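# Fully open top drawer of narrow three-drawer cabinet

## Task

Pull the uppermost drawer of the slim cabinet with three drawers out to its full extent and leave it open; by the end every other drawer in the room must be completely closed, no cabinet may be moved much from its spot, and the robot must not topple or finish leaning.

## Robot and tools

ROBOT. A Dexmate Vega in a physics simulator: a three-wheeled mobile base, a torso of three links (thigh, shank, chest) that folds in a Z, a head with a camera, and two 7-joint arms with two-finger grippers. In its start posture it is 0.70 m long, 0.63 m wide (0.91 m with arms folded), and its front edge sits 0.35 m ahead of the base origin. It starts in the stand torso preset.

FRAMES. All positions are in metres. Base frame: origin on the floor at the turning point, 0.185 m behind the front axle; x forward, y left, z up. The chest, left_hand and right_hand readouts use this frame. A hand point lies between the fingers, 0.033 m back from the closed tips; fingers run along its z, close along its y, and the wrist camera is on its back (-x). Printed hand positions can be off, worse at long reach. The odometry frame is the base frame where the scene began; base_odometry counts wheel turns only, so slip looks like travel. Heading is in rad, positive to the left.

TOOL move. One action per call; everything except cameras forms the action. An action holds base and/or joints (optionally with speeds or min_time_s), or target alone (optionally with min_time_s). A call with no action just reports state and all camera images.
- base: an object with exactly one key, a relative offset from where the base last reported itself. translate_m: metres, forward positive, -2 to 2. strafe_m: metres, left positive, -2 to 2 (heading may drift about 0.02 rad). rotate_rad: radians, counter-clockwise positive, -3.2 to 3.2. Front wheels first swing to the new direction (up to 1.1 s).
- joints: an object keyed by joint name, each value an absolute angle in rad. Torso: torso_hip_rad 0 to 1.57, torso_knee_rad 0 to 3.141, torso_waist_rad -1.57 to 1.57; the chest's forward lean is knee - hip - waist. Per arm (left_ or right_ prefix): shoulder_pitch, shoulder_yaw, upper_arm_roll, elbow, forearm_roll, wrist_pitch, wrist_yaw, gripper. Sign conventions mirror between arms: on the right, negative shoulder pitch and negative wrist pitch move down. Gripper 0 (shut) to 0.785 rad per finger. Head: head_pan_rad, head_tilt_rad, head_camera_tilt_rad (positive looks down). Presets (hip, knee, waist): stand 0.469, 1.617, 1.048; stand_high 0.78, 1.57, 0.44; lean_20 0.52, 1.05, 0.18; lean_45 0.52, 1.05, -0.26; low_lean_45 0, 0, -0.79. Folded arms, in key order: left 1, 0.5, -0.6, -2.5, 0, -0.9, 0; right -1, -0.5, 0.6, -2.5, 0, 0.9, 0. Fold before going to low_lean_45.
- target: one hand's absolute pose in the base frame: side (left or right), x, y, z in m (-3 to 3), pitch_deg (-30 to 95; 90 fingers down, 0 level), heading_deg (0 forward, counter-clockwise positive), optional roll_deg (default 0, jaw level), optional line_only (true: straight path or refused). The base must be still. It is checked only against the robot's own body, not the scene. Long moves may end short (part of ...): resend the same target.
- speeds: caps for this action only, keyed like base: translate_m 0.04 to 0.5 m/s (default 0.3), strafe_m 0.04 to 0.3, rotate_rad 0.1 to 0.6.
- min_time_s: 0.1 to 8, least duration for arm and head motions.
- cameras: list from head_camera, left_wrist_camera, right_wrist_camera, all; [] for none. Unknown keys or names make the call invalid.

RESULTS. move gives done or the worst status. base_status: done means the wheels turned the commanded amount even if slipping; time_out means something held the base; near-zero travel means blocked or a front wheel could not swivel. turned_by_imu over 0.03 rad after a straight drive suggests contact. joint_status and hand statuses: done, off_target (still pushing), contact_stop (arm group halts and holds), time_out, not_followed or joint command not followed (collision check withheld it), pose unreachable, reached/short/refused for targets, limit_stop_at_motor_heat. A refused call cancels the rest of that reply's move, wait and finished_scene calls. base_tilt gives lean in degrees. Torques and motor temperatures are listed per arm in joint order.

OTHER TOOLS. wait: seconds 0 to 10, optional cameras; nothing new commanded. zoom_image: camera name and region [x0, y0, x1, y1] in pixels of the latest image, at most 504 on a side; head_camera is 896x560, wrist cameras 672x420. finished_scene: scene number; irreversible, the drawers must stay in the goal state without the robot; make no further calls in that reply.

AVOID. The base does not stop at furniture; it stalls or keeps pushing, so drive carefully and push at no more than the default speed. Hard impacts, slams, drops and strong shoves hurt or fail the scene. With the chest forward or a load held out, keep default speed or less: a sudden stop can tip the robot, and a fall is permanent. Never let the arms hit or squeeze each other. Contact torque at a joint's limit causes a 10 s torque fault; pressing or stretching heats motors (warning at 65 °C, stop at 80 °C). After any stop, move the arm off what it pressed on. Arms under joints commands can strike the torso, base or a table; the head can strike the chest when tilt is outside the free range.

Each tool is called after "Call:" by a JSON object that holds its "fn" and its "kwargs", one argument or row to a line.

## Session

Call:
{"fn": "move", "kwargs": {
  "joints": {"head_camera_tilt_rad": 0.3},
  "cameras": ["head_camera"]
}}

Call:
{"fn": "move", "kwargs": {
  "joints": {"head_pan_rad": -1.9},
  "cameras": ["head_camera"]
}}

Call:
{"fn": "move", "kwargs": {
  "joints": {"head_pan_rad": 1.9},
  "cameras": ["head_camera"]
}}

Scene clock: 0.87 s.
Joint torques (N m): left_arm=[5.08 0.87 -1.65 -3.67 0.24 -1.44 -0.14] | right_arm=[-5.84 -1.44 0.78 -1.99 0.26 2.31 -0.16]
Motor temperatures (°C): left_arm=[31 31 31 26 40 35 41] | right_arm=[30 27 33 31 36 36 33]
move: done
base_odometry: x=+0.000 y=+0.000 heading=+0.000
turned_by_wheels: +0.000
turned_by_imu: +0.000
base_tilt: forward=+0.0 right=+0.8
base_status: not commanded
joint_positions: torso_hip_rad=+0.469 torso_knee_rad=+1.617 torso_waist_rad=+1.048 left_shoulder_pitch_rad=+2.189 left_shoulder_yaw_rad=-0.007 left_upper_arm_roll_rad=+0.016 left_elbow_rad=-1.090 left_forearm_roll_rad=+0.013 left_wrist_pitch_rad=-0.515 left_wrist_yaw_rad=+0.020 left_gripper_rad=+0.005 right_shoulder_pitch_rad=-2.209 right_shoulder_yaw_rad=-0.016 right_upper_arm_roll_rad=+0.009 right_elbow_rad=-1.106 right_forearm_roll_rad=-0.010 right_wrist_pitch_rad=+0.494 right_wrist_yaw_rad=-0.018 right_gripper_rad=+0.005 head_pan_rad=+0.000 head_tilt_rad=+0.000 head_camera_tilt_rad=+0.300
joint_status: all done
chest: x=-0.0111 y=+0.0000 z=+1.4155 quat_wxyz=(+0.999, +0.000, +0.050, +0.000) (m; base frame)
left_hand: x=+0.1832 y=+0.2195 z=+0.6290 quat_wxyz=(+0.429, +0.002, +0.903, +0.000) pitch_deg=+39.1 heading_deg=-0.2 roll_deg=+0.1 back=up (m; base frame)
right_hand: x=+0.1700 y=-0.2462 z=+0.6246 quat_wxyz=(+0.418, -0.007, +0.908, -0.015) pitch_deg=+40.6 heading_deg=-1.6 roll_deg=-2.5 back=up (m; base frame)
pictures: head_camera

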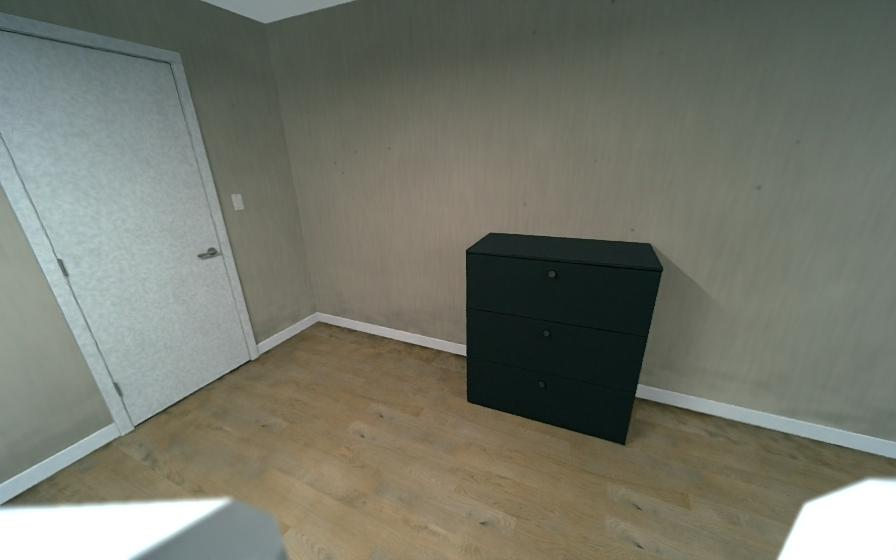

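Scene clock: 2.80 s.
Joint torques (N m): left_arm=[4.46 -0.6 -0.45 -1.88 0.27 -1.43 -0.01] | right_arm=[-5.38 0.2 0.76 -1.73 0.13 2.47 -0.04]
move: done
base_odometry: x=+0.000 y=+0.000 heading=+0.000
turned_by_wheels: +0.000
turned_by_imu: +0.000
base_tilt: forward=+0.0 right=+0.7
base_status: not commanded
joint_positions: torso_hip_rad=+0.469 torso_knee_rad=+1.617 torso_waist_rad=+1.048 left_shoulder_pitch_rad=+2.189 left_shoulder_yaw_rad=-0.007 left_upper_arm_roll_rad=+0.016 left_elbow_rad=-1.090 left_forearm_roll_rad=+0.013 left_wrist_pitch_rad=-0.515 left_wrist_yaw_rad=+0.020 left_gripper_rad=+0.005 right_shoulder_pitch_rad=-2.209 right_shoulder_yaw_rad=-0.016 right_upper_arm_roll_rad=+0.009 right_elbow_rad=-1.106 right_forearm_roll_rad=-0.010 right_wrist_pitch_rad=+0.494 right_wrist_yaw_rad=-0.018 right_gripper_rad=+0.005 head_pan_rad=-1.900 head_tilt_rad=+0.000 head_camera_tilt_rad=+0.300
joint_status: all done
chest: x=-0.0111 y=+0.0000 z=+1.4155 quat_wxyz=(+0.999, +0.000, +0.050, +0.000) (m; base frame)
left_hand: x=+0.1832 y=+0.2195 z=+0.6290 quat_wxyz=(+0.429, +0.002, +0.903, +0.000) pitch_deg=+39.1 heading_deg=-0.2 roll_deg=+0.1 back=up (m; base frame)
right_hand: x=+0.1700 y=-0.2462 z=+0.6246 quat_wxyz=(+0.418, -0.007, +0.908, -0.015) pitch_deg=+40.6 heading_deg=-1.6 roll_deg=-2.5 back=up (m; base frame)
pictures: head_camera

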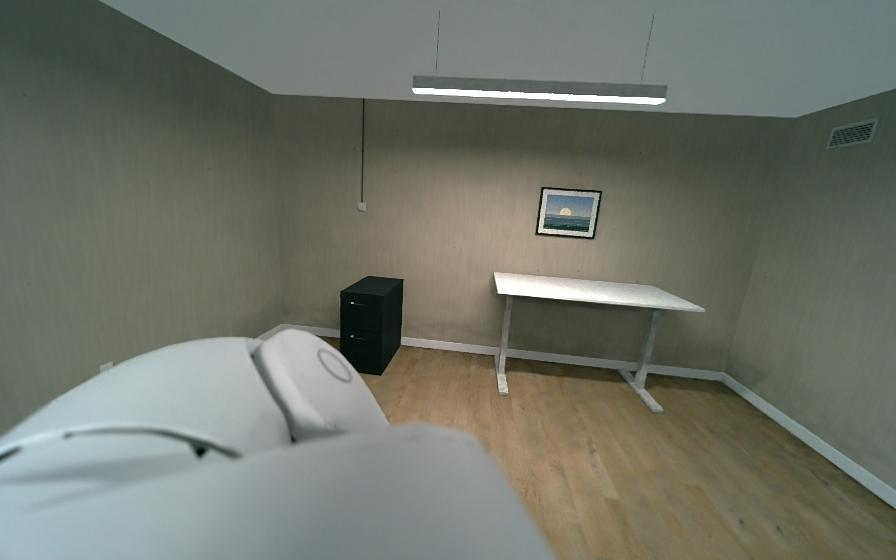

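Scene clock: 6.00 s.
Joint torques (N m): left_arm=[4.48 0.64 -0.56 -3.9 0.08 -1.48 -0.29] | right_arm=[-5.75 -1.48 0.81 -1.91 0.17 1.78 -0.2]
move: done
base_odometry: x=+0.000 y=+0.000 heading=+0.000
turned_by_wheels: +0.000
turned_by_imu: +0.000
base_tilt: forward=+0.1 right=+0.8
base_status: not commanded
joint_positions: torso_hip_rad=+0.469 torso_knee_rad=+1.617 torso_waist_rad=+1.048 left_shoulder_pitch_rad=+2.189 left_shoulder_yaw_rad=-0.007 left_upper_arm_roll_rad=+0.016 left_elbow_rad=-1.090 left_forearm_roll_rad=+0.013 left_wrist_pitch_rad=-0.515 left_wrist_yaw_rad=+0.020 left_gripper_rad=+0.005 right_shoulder_pitch_rad=-2.209 right_shoulder_yaw_rad=-0.016 right_upper_arm_roll_rad=+0.009 right_elbow_rad=-1.106 right_forearm_roll_rad=-0.010 right_wrist_pitch_rad=+0.494 right_wrist_yaw_rad=-0.018 right_gripper_rad=+0.005 head_pan_rad=+1.900 head_tilt_rad=+0.000 head_camera_tilt_rad=+0.300
joint_status: all done
chest: x=-0.0111 y=+0.0000 z=+1.4155 quat_wxyz=(+0.999, +0.000, +0.050, +0.000) (m; base frame)
left_hand: x=+0.1832 y=+0.2195 z=+0.6290 quat_wxyz=(+0.429, +0.002, +0.903, +0.000) pitch_deg=+39.1 heading_deg=-0.2 roll_deg=+0.1 back=up (m; base frame)
right_hand: x=+0.1700 y=-0.2462 z=+0.6246 quat_wxyz=(+0.418, -0.007, +0.908, -0.015) pitch_deg=+40.6 heading_deg=-1.6 roll_deg=-2.5 back=up (m; base frame)
pictures: head_camera

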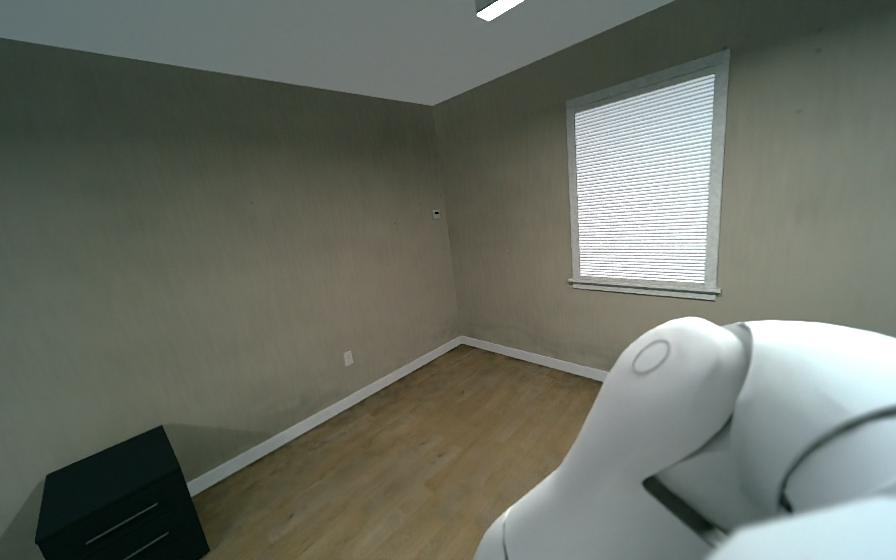

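Call:
{"fn": "move", "kwargs": {
  "base": {"rotate_rad": 2.71},
  "joints": {"torso_hip_rad": 0.0, "torso_knee_rad": 0.3, "torso_waist_rad": -0.5, "left_shoulder_pitch_rad": 1.2, "left_shoulder_yaw_rad": 0, "left_upper_arm_roll_rad": 0, "left_elbow_rad": -1.6, "left_forearm_roll_rad": 0, "left_wrist_pitch_rad": 0.0, "left_wrist_yaw_rad": 0, "right_shoulder_pitch_rad": -1.2, "right_elbow_rad": -1.6, "right_wrist_pitch_rad": 0.0, "left_gripper_rad": 0.4, "head_pan_rad": 0, "head_camera_tilt_rad": 0.0},
  "cameras": ["head_camera"]
}}

Scene clock: 14.67 s.
Joint torques (N m): left_arm=[-12.29 3.76 -3.46 -8.12 -0.21 -1.72 -0.09] | right_arm=[18.73 -1.46 0.83 -7.5 0.12 2.1 -0.12]
move: done
base_odometry: x=+0.003 y=+0.000 heading=+2.718
turned_by_wheels: +2.718
turned_by_imu: +2.703
base_tilt: forward=+0.1 right=+0.8
base_status: done
joint_positions: torso_hip_rad=+0.001 torso_knee_rad=+0.300 torso_waist_rad=-0.500 left_shoulder_pitch_rad=+1.200 left_shoulder_yaw_rad=+0.000 left_upper_arm_roll_rad=+0.000 left_elbow_rad=-1.600 left_forearm_roll_rad=+0.000 left_wrist_pitch_rad=+0.000 left_wrist_yaw_rad=+0.000 left_gripper_rad=+0.400 right_shoulder_pitch_rad=-1.200 right_shoulder_yaw_rad=-0.016 right_upper_arm_roll_rad=+0.009 right_elbow_rad=-1.600 right_forearm_roll_rad=-0.010 right_wrist_pitch_rad=+0.000 right_wrist_yaw_rad=-0.018 right_gripper_rad=+0.005 head_pan_rad=+0.000 head_tilt_rad=+0.000 head_camera_tilt_rad=+0.000
joint_status: all done
chest: x=+0.0788 y=+0.0000 z=+0.9514 quat_wxyz=(+0.921, +0.000, +0.389, +0.000) (m; base frame)
left_hand: x=+0.5873 y=+0.2291 z=+0.3464 quat_wxyz=(+0.552, +0.000, +0.834, +0.000) pitch_deg=+22.9 heading_deg=+0.0 roll_deg=+0.0 back=up (m; base frame)
right_hand: x=+0.5871 y=-0.2463 z=+0.3466 quat_wxyz=(+0.552, -0.003, +0.833, -0.018) pitch_deg=+22.9 heading_deg=-1.6 roll_deg=-2.1 back=up (m; base frame)
pictures: head_camera

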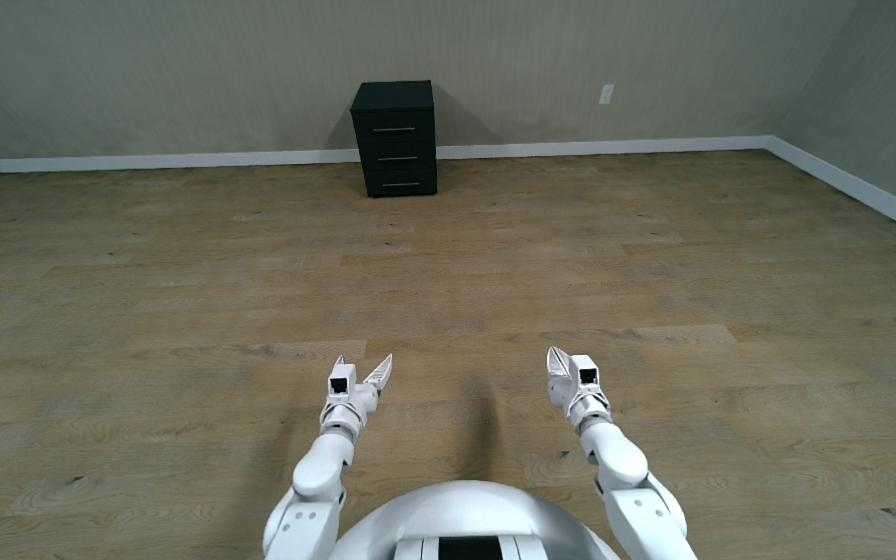

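Call:
{"fn": "move", "kwargs": {
  "base": {"rotate_rad": 0.068}
}}

Call:
{"fn": "move", "kwargs": {
  "base": {"translate_m": 0.97},
  "joints": {"left_shoulder_pitch_rad": 0.946, "left_shoulder_yaw_rad": 0.605, "left_upper_arm_roll_rad": 0.823, "left_elbow_rad": -1.83, "left_forearm_roll_rad": 0.956, "left_wrist_pitch_rad": 0.817, "left_wrist_yaw_rad": 0.197, "head_camera_tilt_rad": 0.2},
  "cameras": ["head_camera", "left_wrist_camera"]
}}

Scene clock: 16.43 s.
Joint torques (N m): left_arm=[-11.02 1.92 -3.13 -6.89 -0.33 -1.24 -0.16] | right_arm=[16.84 -1.73 0.45 -6.94 0.04 2.63 0]
move: done
base_odometry: x=+0.003 y=+0.000 heading=+2.786
turned_by_wheels: +0.068
turned_by_imu: +0.067
base_tilt: forward=+0.0 right=+0.9
base_status: done
joint_positions: torso_hip_rad=+0.001 torso_knee_rad=+0.300 torso_waist_rad=-0.500 left_shoulder_pitch_rad=+1.200 left_shoulder_yaw_rad=+0.000 left_upper_arm_roll_rad=+0.000 left_elbow_rad=-1.600 left_forearm_roll_rad=+0.000 left_wrist_pitch_rad=+0.000 left_wrist_yaw_rad=+0.000 left_gripper_rad=+0.400 right_shoulder_pitch_rad=-1.200 right_shoulder_yaw_rad=-0.016 right_upper_arm_roll_rad=+0.009 right_elbow_rad=-1.600 right_forearm_roll_rad=-0.010 right_wrist_pitch_rad=+0.000 right_wrist_yaw_rad=-0.018 right_gripper_rad=+0.005 head_pan_rad=+0.000 head_tilt_rad=+0.000 head_camera_tilt_rad=+0.000
joint_status: not commanded
chest: x=+0.0788 y=+0.0000 z=+0.9514 quat_wxyz=(+0.921, +0.000, +0.389, +0.000) (m; base frame)
left_hand: x=+0.5873 y=+0.2291 z=+0.3464 quat_wxyz=(+0.552, +0.000, +0.834, +0.000) pitch_deg=+22.9 heading_deg=+0.0 roll_deg=+0.0 back=up (m; base frame)
right_hand: x=+0.5872 y=-0.2463 z=+0.3466 quat_wxyz=(+0.552, -0.003, +0.833, -0.018) pitch_deg=+22.9 heading_deg=-1.6 roll_deg=-2.1 back=up (m; base frame)
pictures: none

Scene clock: 21.40 s.
Joint torques (N m): left_arm=[-13.46 4.88 -3.34 -6.34 2.06 0.91 1.04] | right_arm=[15.99 -1.05 0.72 -7.47 0.04 2.47 -0.06]
move: done
base_odometry: x=-0.907 y=+0.336 heading=+2.787
turned_by_wheels: +0.001
turned_by_imu: +0.000
base_tilt: forward=+0.1 right=+0.7
base_status: done
joint_positions: torso_hip_rad=+0.001 torso_knee_rad=+0.300 torso_waist_rad=-0.500 left_shoulder_pitch_rad=+0.947 left_shoulder_yaw_rad=+0.604 left_upper_arm_roll_rad=+0.822 left_elbow_rad=-1.829 left_forearm_roll_rad=+0.954 left_wrist_pitch_rad=+0.816 left_wrist_yaw_rad=+0.196 left_gripper_rad=+0.400 right_shoulder_pitch_rad=-1.200 right_shoulder_yaw_rad=-0.016 right_upper_arm_roll_rad=+0.009 right_elbow_rad=-1.600 right_forearm_roll_rad=-0.010 right_wrist_pitch_rad=+0.000 right_wrist_yaw_rad=-0.018 right_gripper_rad=+0.005 head_pan_rad=+0.000 head_tilt_rad=+0.000 head_camera_tilt_rad=+0.200
joint_status: all done
chest: x=+0.0788 y=+0.0000 z=+0.9514 quat_wxyz=(+0.921, +0.000, +0.389, +0.000) (m; base frame)
left_hand: x=+0.5997 y=+0.1704 z=+0.4250 quat_wxyz=(+0.430, +0.561, +0.562, +0.430) pitch_deg=+15.1 heading_deg=+0.0 roll_deg=+89.9 (m; base frame)
right_hand: x=+0.5872 y=-0.2463 z=+0.3466 quat_wxyz=(+0.552, -0.003, +0.833, -0.018) pitch_deg=+22.9 heading_deg=-1.6 roll_deg=-2.1 back=up (m; base frame)
pictures: head_camera, left_wrist_camera

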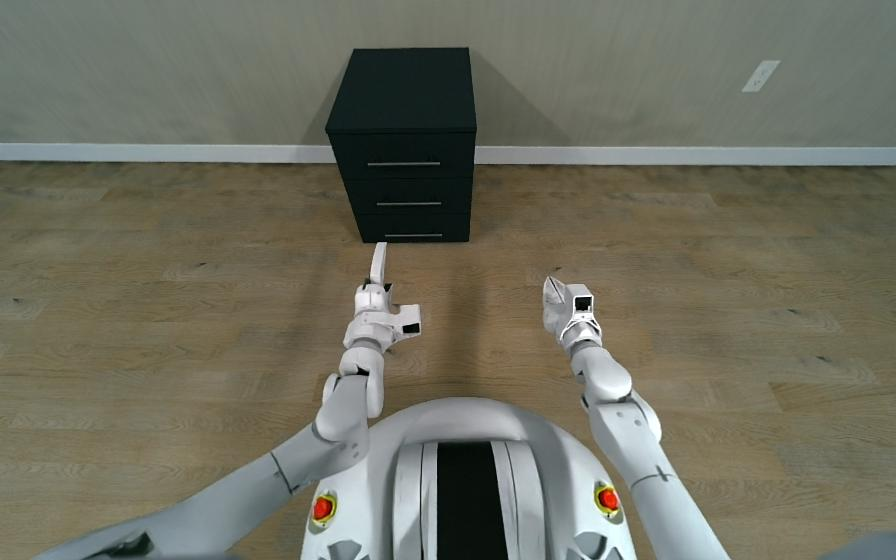

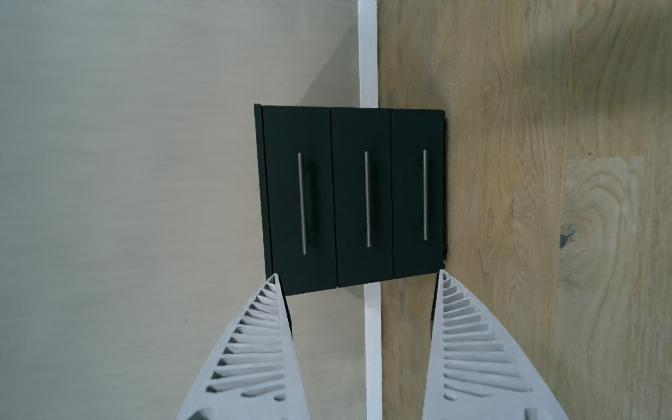

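Call:
{"fn": "move", "kwargs": {
  "base": {"translate_m": 0.365},
  "speeds": {"translate_m": 0.2},
  "cameras": ["head_camera", "left_wrist_camera"]
}}

Scene clock: 24.87 s.
Joint torques (N m): left_arm=[-12.75 2.48 -3.26 -6.36 2.1 -0.12 0.95] | right_arm=[15.4 -1.9 0.54 -7.7 0.17 2.17 -0.25]
move: done
base_odometry: x=-1.249 y=+0.463 heading=+2.788
turned_by_wheels: +0.001
turned_by_imu: +0.000
base_tilt: forward=+0.1 right=+0.8
base_status: done
joint_positions: torso_hip_rad=+0.001 torso_knee_rad=+0.300 torso_waist_rad=-0.500 left_shoulder_pitch_rad=+0.946 left_shoulder_yaw_rad=+0.605 left_upper_arm_roll_rad=+0.823 left_elbow_rad=-1.830 left_forearm_roll_rad=+0.956 left_wrist_pitch_rad=+0.817 left_wrist_yaw_rad=+0.197 left_gripper_rad=+0.400 right_shoulder_pitch_rad=-1.200 right_shoulder_yaw_rad=-0.016 right_upper_arm_roll_rad=+0.009 right_elbow_rad=-1.600 right_forearm_roll_rad=-0.010 right_wrist_pitch_rad=+0.000 right_wrist_yaw_rad=-0.018 right_gripper_rad=+0.005 head_pan_rad=+0.000 head_tilt_rad=+0.000 head_camera_tilt_rad=+0.200
joint_status: not commanded
chest: x=+0.0788 y=+0.0000 z=+0.9514 quat_wxyz=(+0.921, +0.000, +0.389, +0.000) (m; base frame)
left_hand: x=+0.5997 y=+0.1704 z=+0.4255 quat_wxyz=(+0.430, +0.561, +0.561, +0.430) pitch_deg=+15.0 heading_deg=+0.0 roll_deg=-90.0 (m; base frame)
right_hand: x=+0.5872 y=-0.2463 z=+0.3466 quat_wxyz=(+0.552, -0.003, +0.833, -0.018) pitch_deg=+22.9 heading_deg=-1.6 roll_deg=-2.1 back=up (m; base frame)
pictures: head_camera, left_wrist_camera

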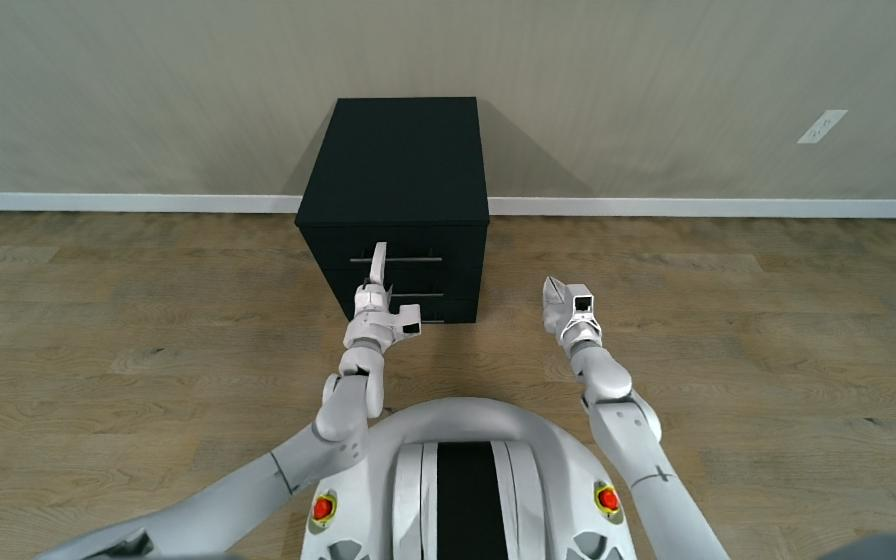

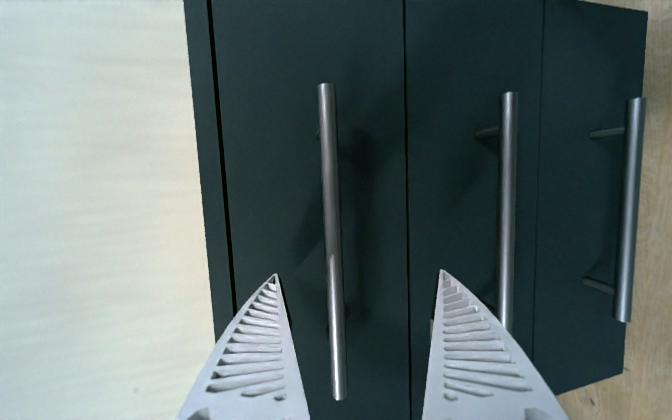

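Call:
{"fn": "move", "kwargs": {
  "base": {"translate_m": 0.02},
  "speeds": {"translate_m": 0.06}
}}

Call:
{"fn": "move", "kwargs": {
  "joints": {"left_gripper_rad": 0.0},
  "cameras": ["head_camera", "left_wrist_camera"]
}}

Scene clock: 26.10 s.
Joint torques (N m): left_arm=[-14.57 3.19 -9.06 -5.53 1.4 0.29 0.36] | right_arm=[15.98 -1.8 0.7 -7.87 0.21 2.1 -0.12]
move: done
base_odometry: x=-1.268 y=+0.470 heading=+2.788
turned_by_wheels: +0.001
turned_by_imu: +0.001
base_tilt: forward=+0.0 right=+0.7
base_status: done
joint_positions: torso_hip_rad=+0.001 torso_knee_rad=+0.300 torso_waist_rad=-0.500 left_shoulder_pitch_rad=+0.946 left_shoulder_yaw_rad=+0.605 left_upper_arm_roll_rad=+0.823 left_elbow_rad=-1.830 left_forearm_roll_rad=+0.956 left_wrist_pitch_rad=+0.817 left_wrist_yaw_rad=+0.197 left_gripper_rad=+0.400 right_shoulder_pitch_rad=-1.200 right_shoulder_yaw_rad=-0.016 right_upper_arm_roll_rad=+0.009 right_elbow_rad=-1.600 right_forearm_roll_rad=-0.010 right_wrist_pitch_rad=+0.000 right_wrist_yaw_rad=-0.018 right_gripper_rad=+0.005 head_pan_rad=+0.000 head_tilt_rad=+0.000 head_camera_tilt_rad=+0.200
joint_status: not commanded
chest: x=+0.0788 y=+0.0000 z=+0.9514 quat_wxyz=(+0.921, +0.000, +0.389, +0.000) (m; base frame)
left_hand: x=+0.5996 y=+0.1702 z=+0.4255 quat_wxyz=(+0.430, +0.561, +0.561, +0.430) pitch_deg=+15.0 heading_deg=+0.0 roll_deg=-90.0 (m; base frame)
right_hand: x=+0.5872 y=-0.2463 z=+0.3466 quat_wxyz=(+0.552, -0.003, +0.833, -0.018) pitch_deg=+22.9 heading_deg=-1.6 roll_deg=-2.1 back=up (m; base frame)
pictures: none

Scene clock: 27.07 s.
Joint torques (N m): left_arm=[-0.66 1.81 -0.13 -0.28 -3.31 0.36 -2.83] | right_arm=[16.13 -0.5 0.65 -7.6 0.2 2.26 -0.15]
move: done
base_odometry: x=-1.268 y=+0.470 heading=+2.788
turned_by_wheels: +0.000
turned_by_imu: +0.000
base_tilt: forward=+0.1 right=+0.7
base_status: not commanded
joint_positions: torso_hip_rad=+0.001 torso_knee_rad=+0.300 torso_waist_rad=-0.500 left_shoulder_pitch_rad=+0.946 left_shoulder_yaw_rad=+0.605 left_upper_arm_roll_rad=+0.823 left_elbow_rad=-1.830 left_forearm_roll_rad=+0.957 left_wrist_pitch_rad=+0.817 left_wrist_yaw_rad=+0.198 left_gripper_rad=+0.000 right_shoulder_pitch_rad=-1.200 right_shoulder_yaw_rad=-0.016 right_upper_arm_roll_rad=+0.009 right_elbow_rad=-1.600 right_forearm_roll_rad=-0.010 right_wrist_pitch_rad=+0.000 right_wrist_yaw_rad=-0.018 right_gripper_rad=+0.005 head_pan_rad=+0.000 head_tilt_rad=+0.000 head_camera_tilt_rad=+0.200
joint_status: all done
chest: x=+0.0787 y=+0.0000 z=+0.9514 quat_wxyz=(+0.921, +0.000, +0.389, +0.000) (m; base frame)
left_hand: x=+0.6003 y=+0.1703 z=+0.4270 quat_wxyz=(+0.431, +0.560, +0.560, +0.431) pitch_deg=+14.8 heading_deg=+0.0 roll_deg=-90.0 (m; base frame)
right_hand: x=+0.5872 y=-0.2463 z=+0.3468 quat_wxyz=(+0.553, -0.003, +0.833, -0.018) pitch_deg=+22.9 heading_deg=-1.6 roll_deg=-2.1 back=up (m; base frame)
pictures: head_camera, left_wrist_camera

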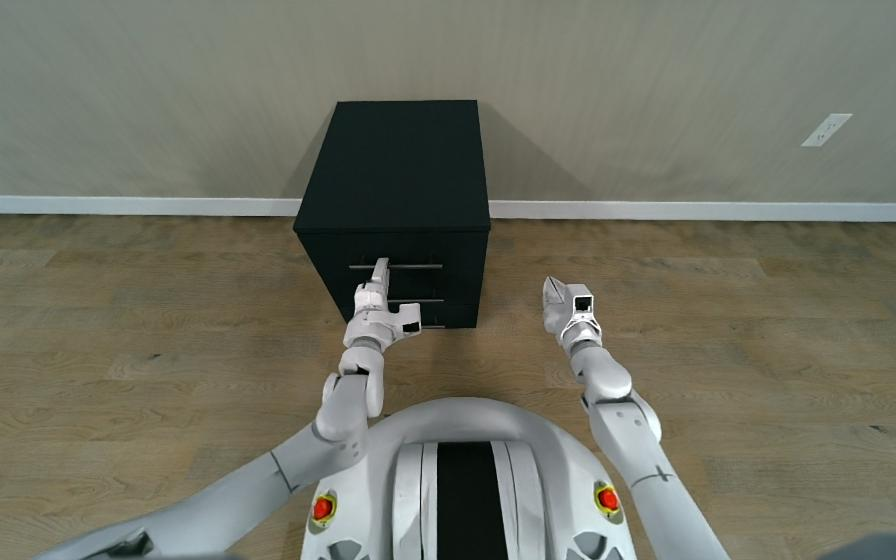

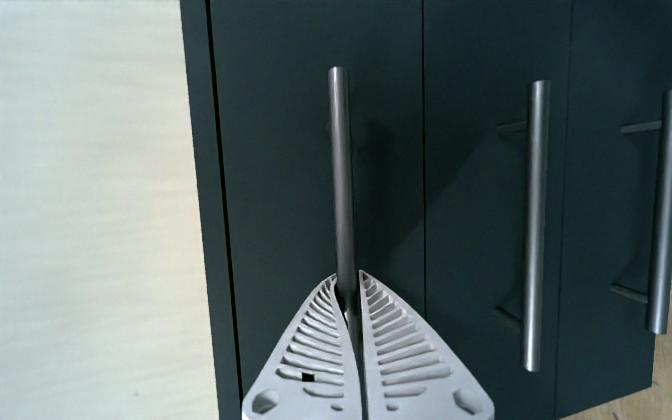

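Call:
{"fn": "move", "kwargs": {
  "base": {"translate_m": -0.32},
  "speeds": {"translate_m": 0.15},
  "cameras": ["head_camera"]
}}

Call:
{"fn": "move", "kwargs": {
  "base": {"translate_m": -0.1},
  "speeds": {"translate_m": 0.06},
  "cameras": ["head_camera", "left_wrist_camera"]
}}

Scene clock: 30.53 s.
Joint torques (N m): left_arm=[3.84 3.23 1.4 -0.22 -3.2 -1.75 -2.84] | right_arm=[16.21 -1.74 0.89 -6.57 0.2 2.5 -0.25]
move: done
base_odometry: x=-0.967 y=+0.359 heading=+2.789
turned_by_wheels: +0.001
turned_by_imu: +0.002
base_tilt: forward=+0.0 right=+0.7
base_status: done
joint_positions: torso_hip_rad=+0.001 torso_knee_rad=+0.300 torso_waist_rad=-0.500 left_shoulder_pitch_rad=+0.946 left_shoulder_yaw_rad=+0.605 left_upper_arm_roll_rad=+0.822 left_elbow_rad=-1.830 left_forearm_roll_rad=+0.957 left_wrist_pitch_rad=+0.817 left_wrist_yaw_rad=+0.198 left_gripper_rad=+0.000 right_shoulder_pitch_rad=-1.200 right_shoulder_yaw_rad=-0.016 right_upper_arm_roll_rad=+0.009 right_elbow_rad=-1.600 right_forearm_roll_rad=-0.010 right_wrist_pitch_rad=+0.000 right_wrist_yaw_rad=-0.018 right_gripper_rad=+0.005 head_pan_rad=+0.000 head_tilt_rad=+0.000 head_camera_tilt_rad=+0.200
joint_status: not commanded
chest: x=+0.0786 y=+0.0000 z=+0.9515 quat_wxyz=(+0.921, +0.000, +0.389, +0.000) (m; base frame)
left_hand: x=+0.6005 y=+0.1706 z=+0.4272 quat_wxyz=(+0.431, +0.560, +0.560, +0.432) pitch_deg=+14.8 heading_deg=+0.1 roll_deg=-89.9 (m; base frame)
right_hand: x=+0.5872 y=-0.2463 z=+0.3469 quat_wxyz=(+0.553, -0.003, +0.833, -0.018) pitch_deg=+22.9 heading_deg=-1.6 roll_deg=-2.1 back=up (m; base frame)
pictures: head_camera

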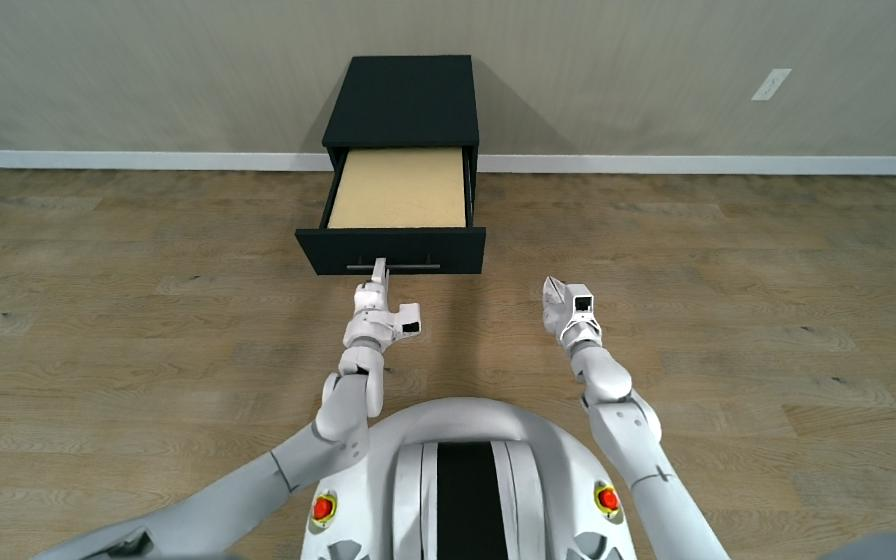

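Scene clock: 32.80 s.
Joint torques (N m): left_arm=[-4.35 3.24 -2.9 -5.42 1.76 -0.19 0.75] | right_arm=[16.05 -1.63 0.63 -6.83 0.12 2.05 0.02]
move: done
base_odometry: x=-0.873 y=+0.325 heading=+2.790
turned_by_wheels: +0.001
turned_by_imu: +0.001
base_tilt: forward=+0.0 right=+0.8
base_status: done
joint_positions: torso_hip_rad=+0.001 torso_knee_rad=+0.300 torso_waist_rad=-0.500 left_shoulder_pitch_rad=+0.946 left_shoulder_yaw_rad=+0.605 left_upper_arm_roll_rad=+0.823 left_elbow_rad=-1.830 left_forearm_roll_rad=+0.956 left_wrist_pitch_rad=+0.817 left_wrist_yaw_rad=+0.197 left_gripper_rad=+0.000 right_shoulder_pitch_rad=-1.200 right_shoulder_yaw_rad=-0.016 right_upper_arm_roll_rad=+0.009 right_elbow_rad=-1.600 right_forearm_roll_rad=-0.010 right_wrist_pitch_rad=+0.000 right_wrist_yaw_rad=-0.018 right_gripper_rad=+0.005 head_pan_rad=+0.000 head_tilt_rad=+0.000 head_camera_tilt_rad=+0.200
joint_status: not commanded
chest: x=+0.0787 y=+0.0000 z=+0.9514 quat_wxyz=(+0.921, +0.000, +0.389, +0.000) (m; base frame)
left_hand: x=+0.5999 y=+0.1704 z=+0.4258 quat_wxyz=(+0.430, +0.561, +0.561, +0.431) pitch_deg=+15.0 heading_deg=+0.0 roll_deg=-90.0 (m; base frame)
right_hand: x=+0.5872 y=-0.2463 z=+0.3467 quat_wxyz=(+0.552, -0.003, +0.833, -0.018) pitch_deg=+22.9 heading_deg=-1.6 roll_deg=-2.1 back=up (m; base frame)
pictures: head_camera, left_wrist_camera

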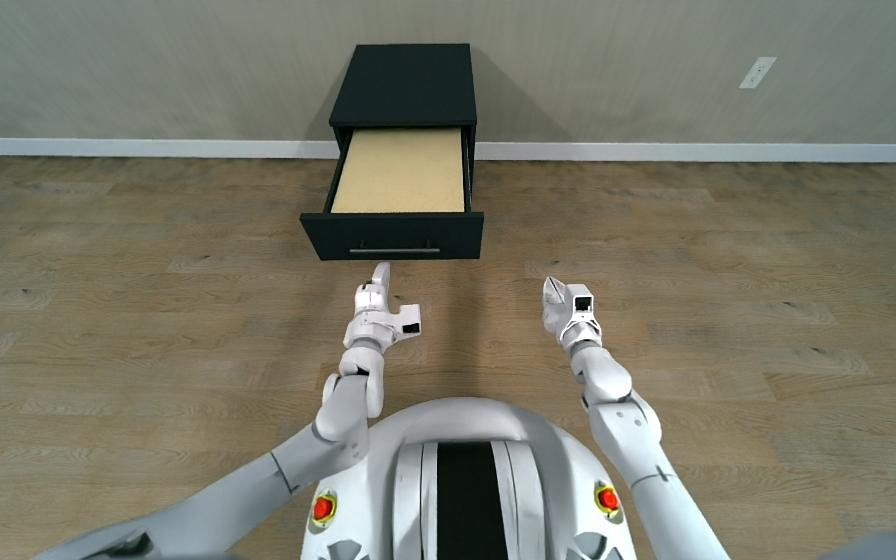

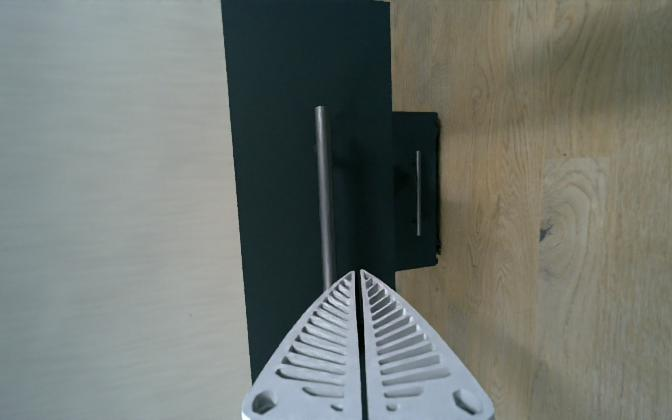

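Call:
{"fn": "finished_scene", "kwargs": {
  "scene": 2
}}

The scene is finished: the task was done.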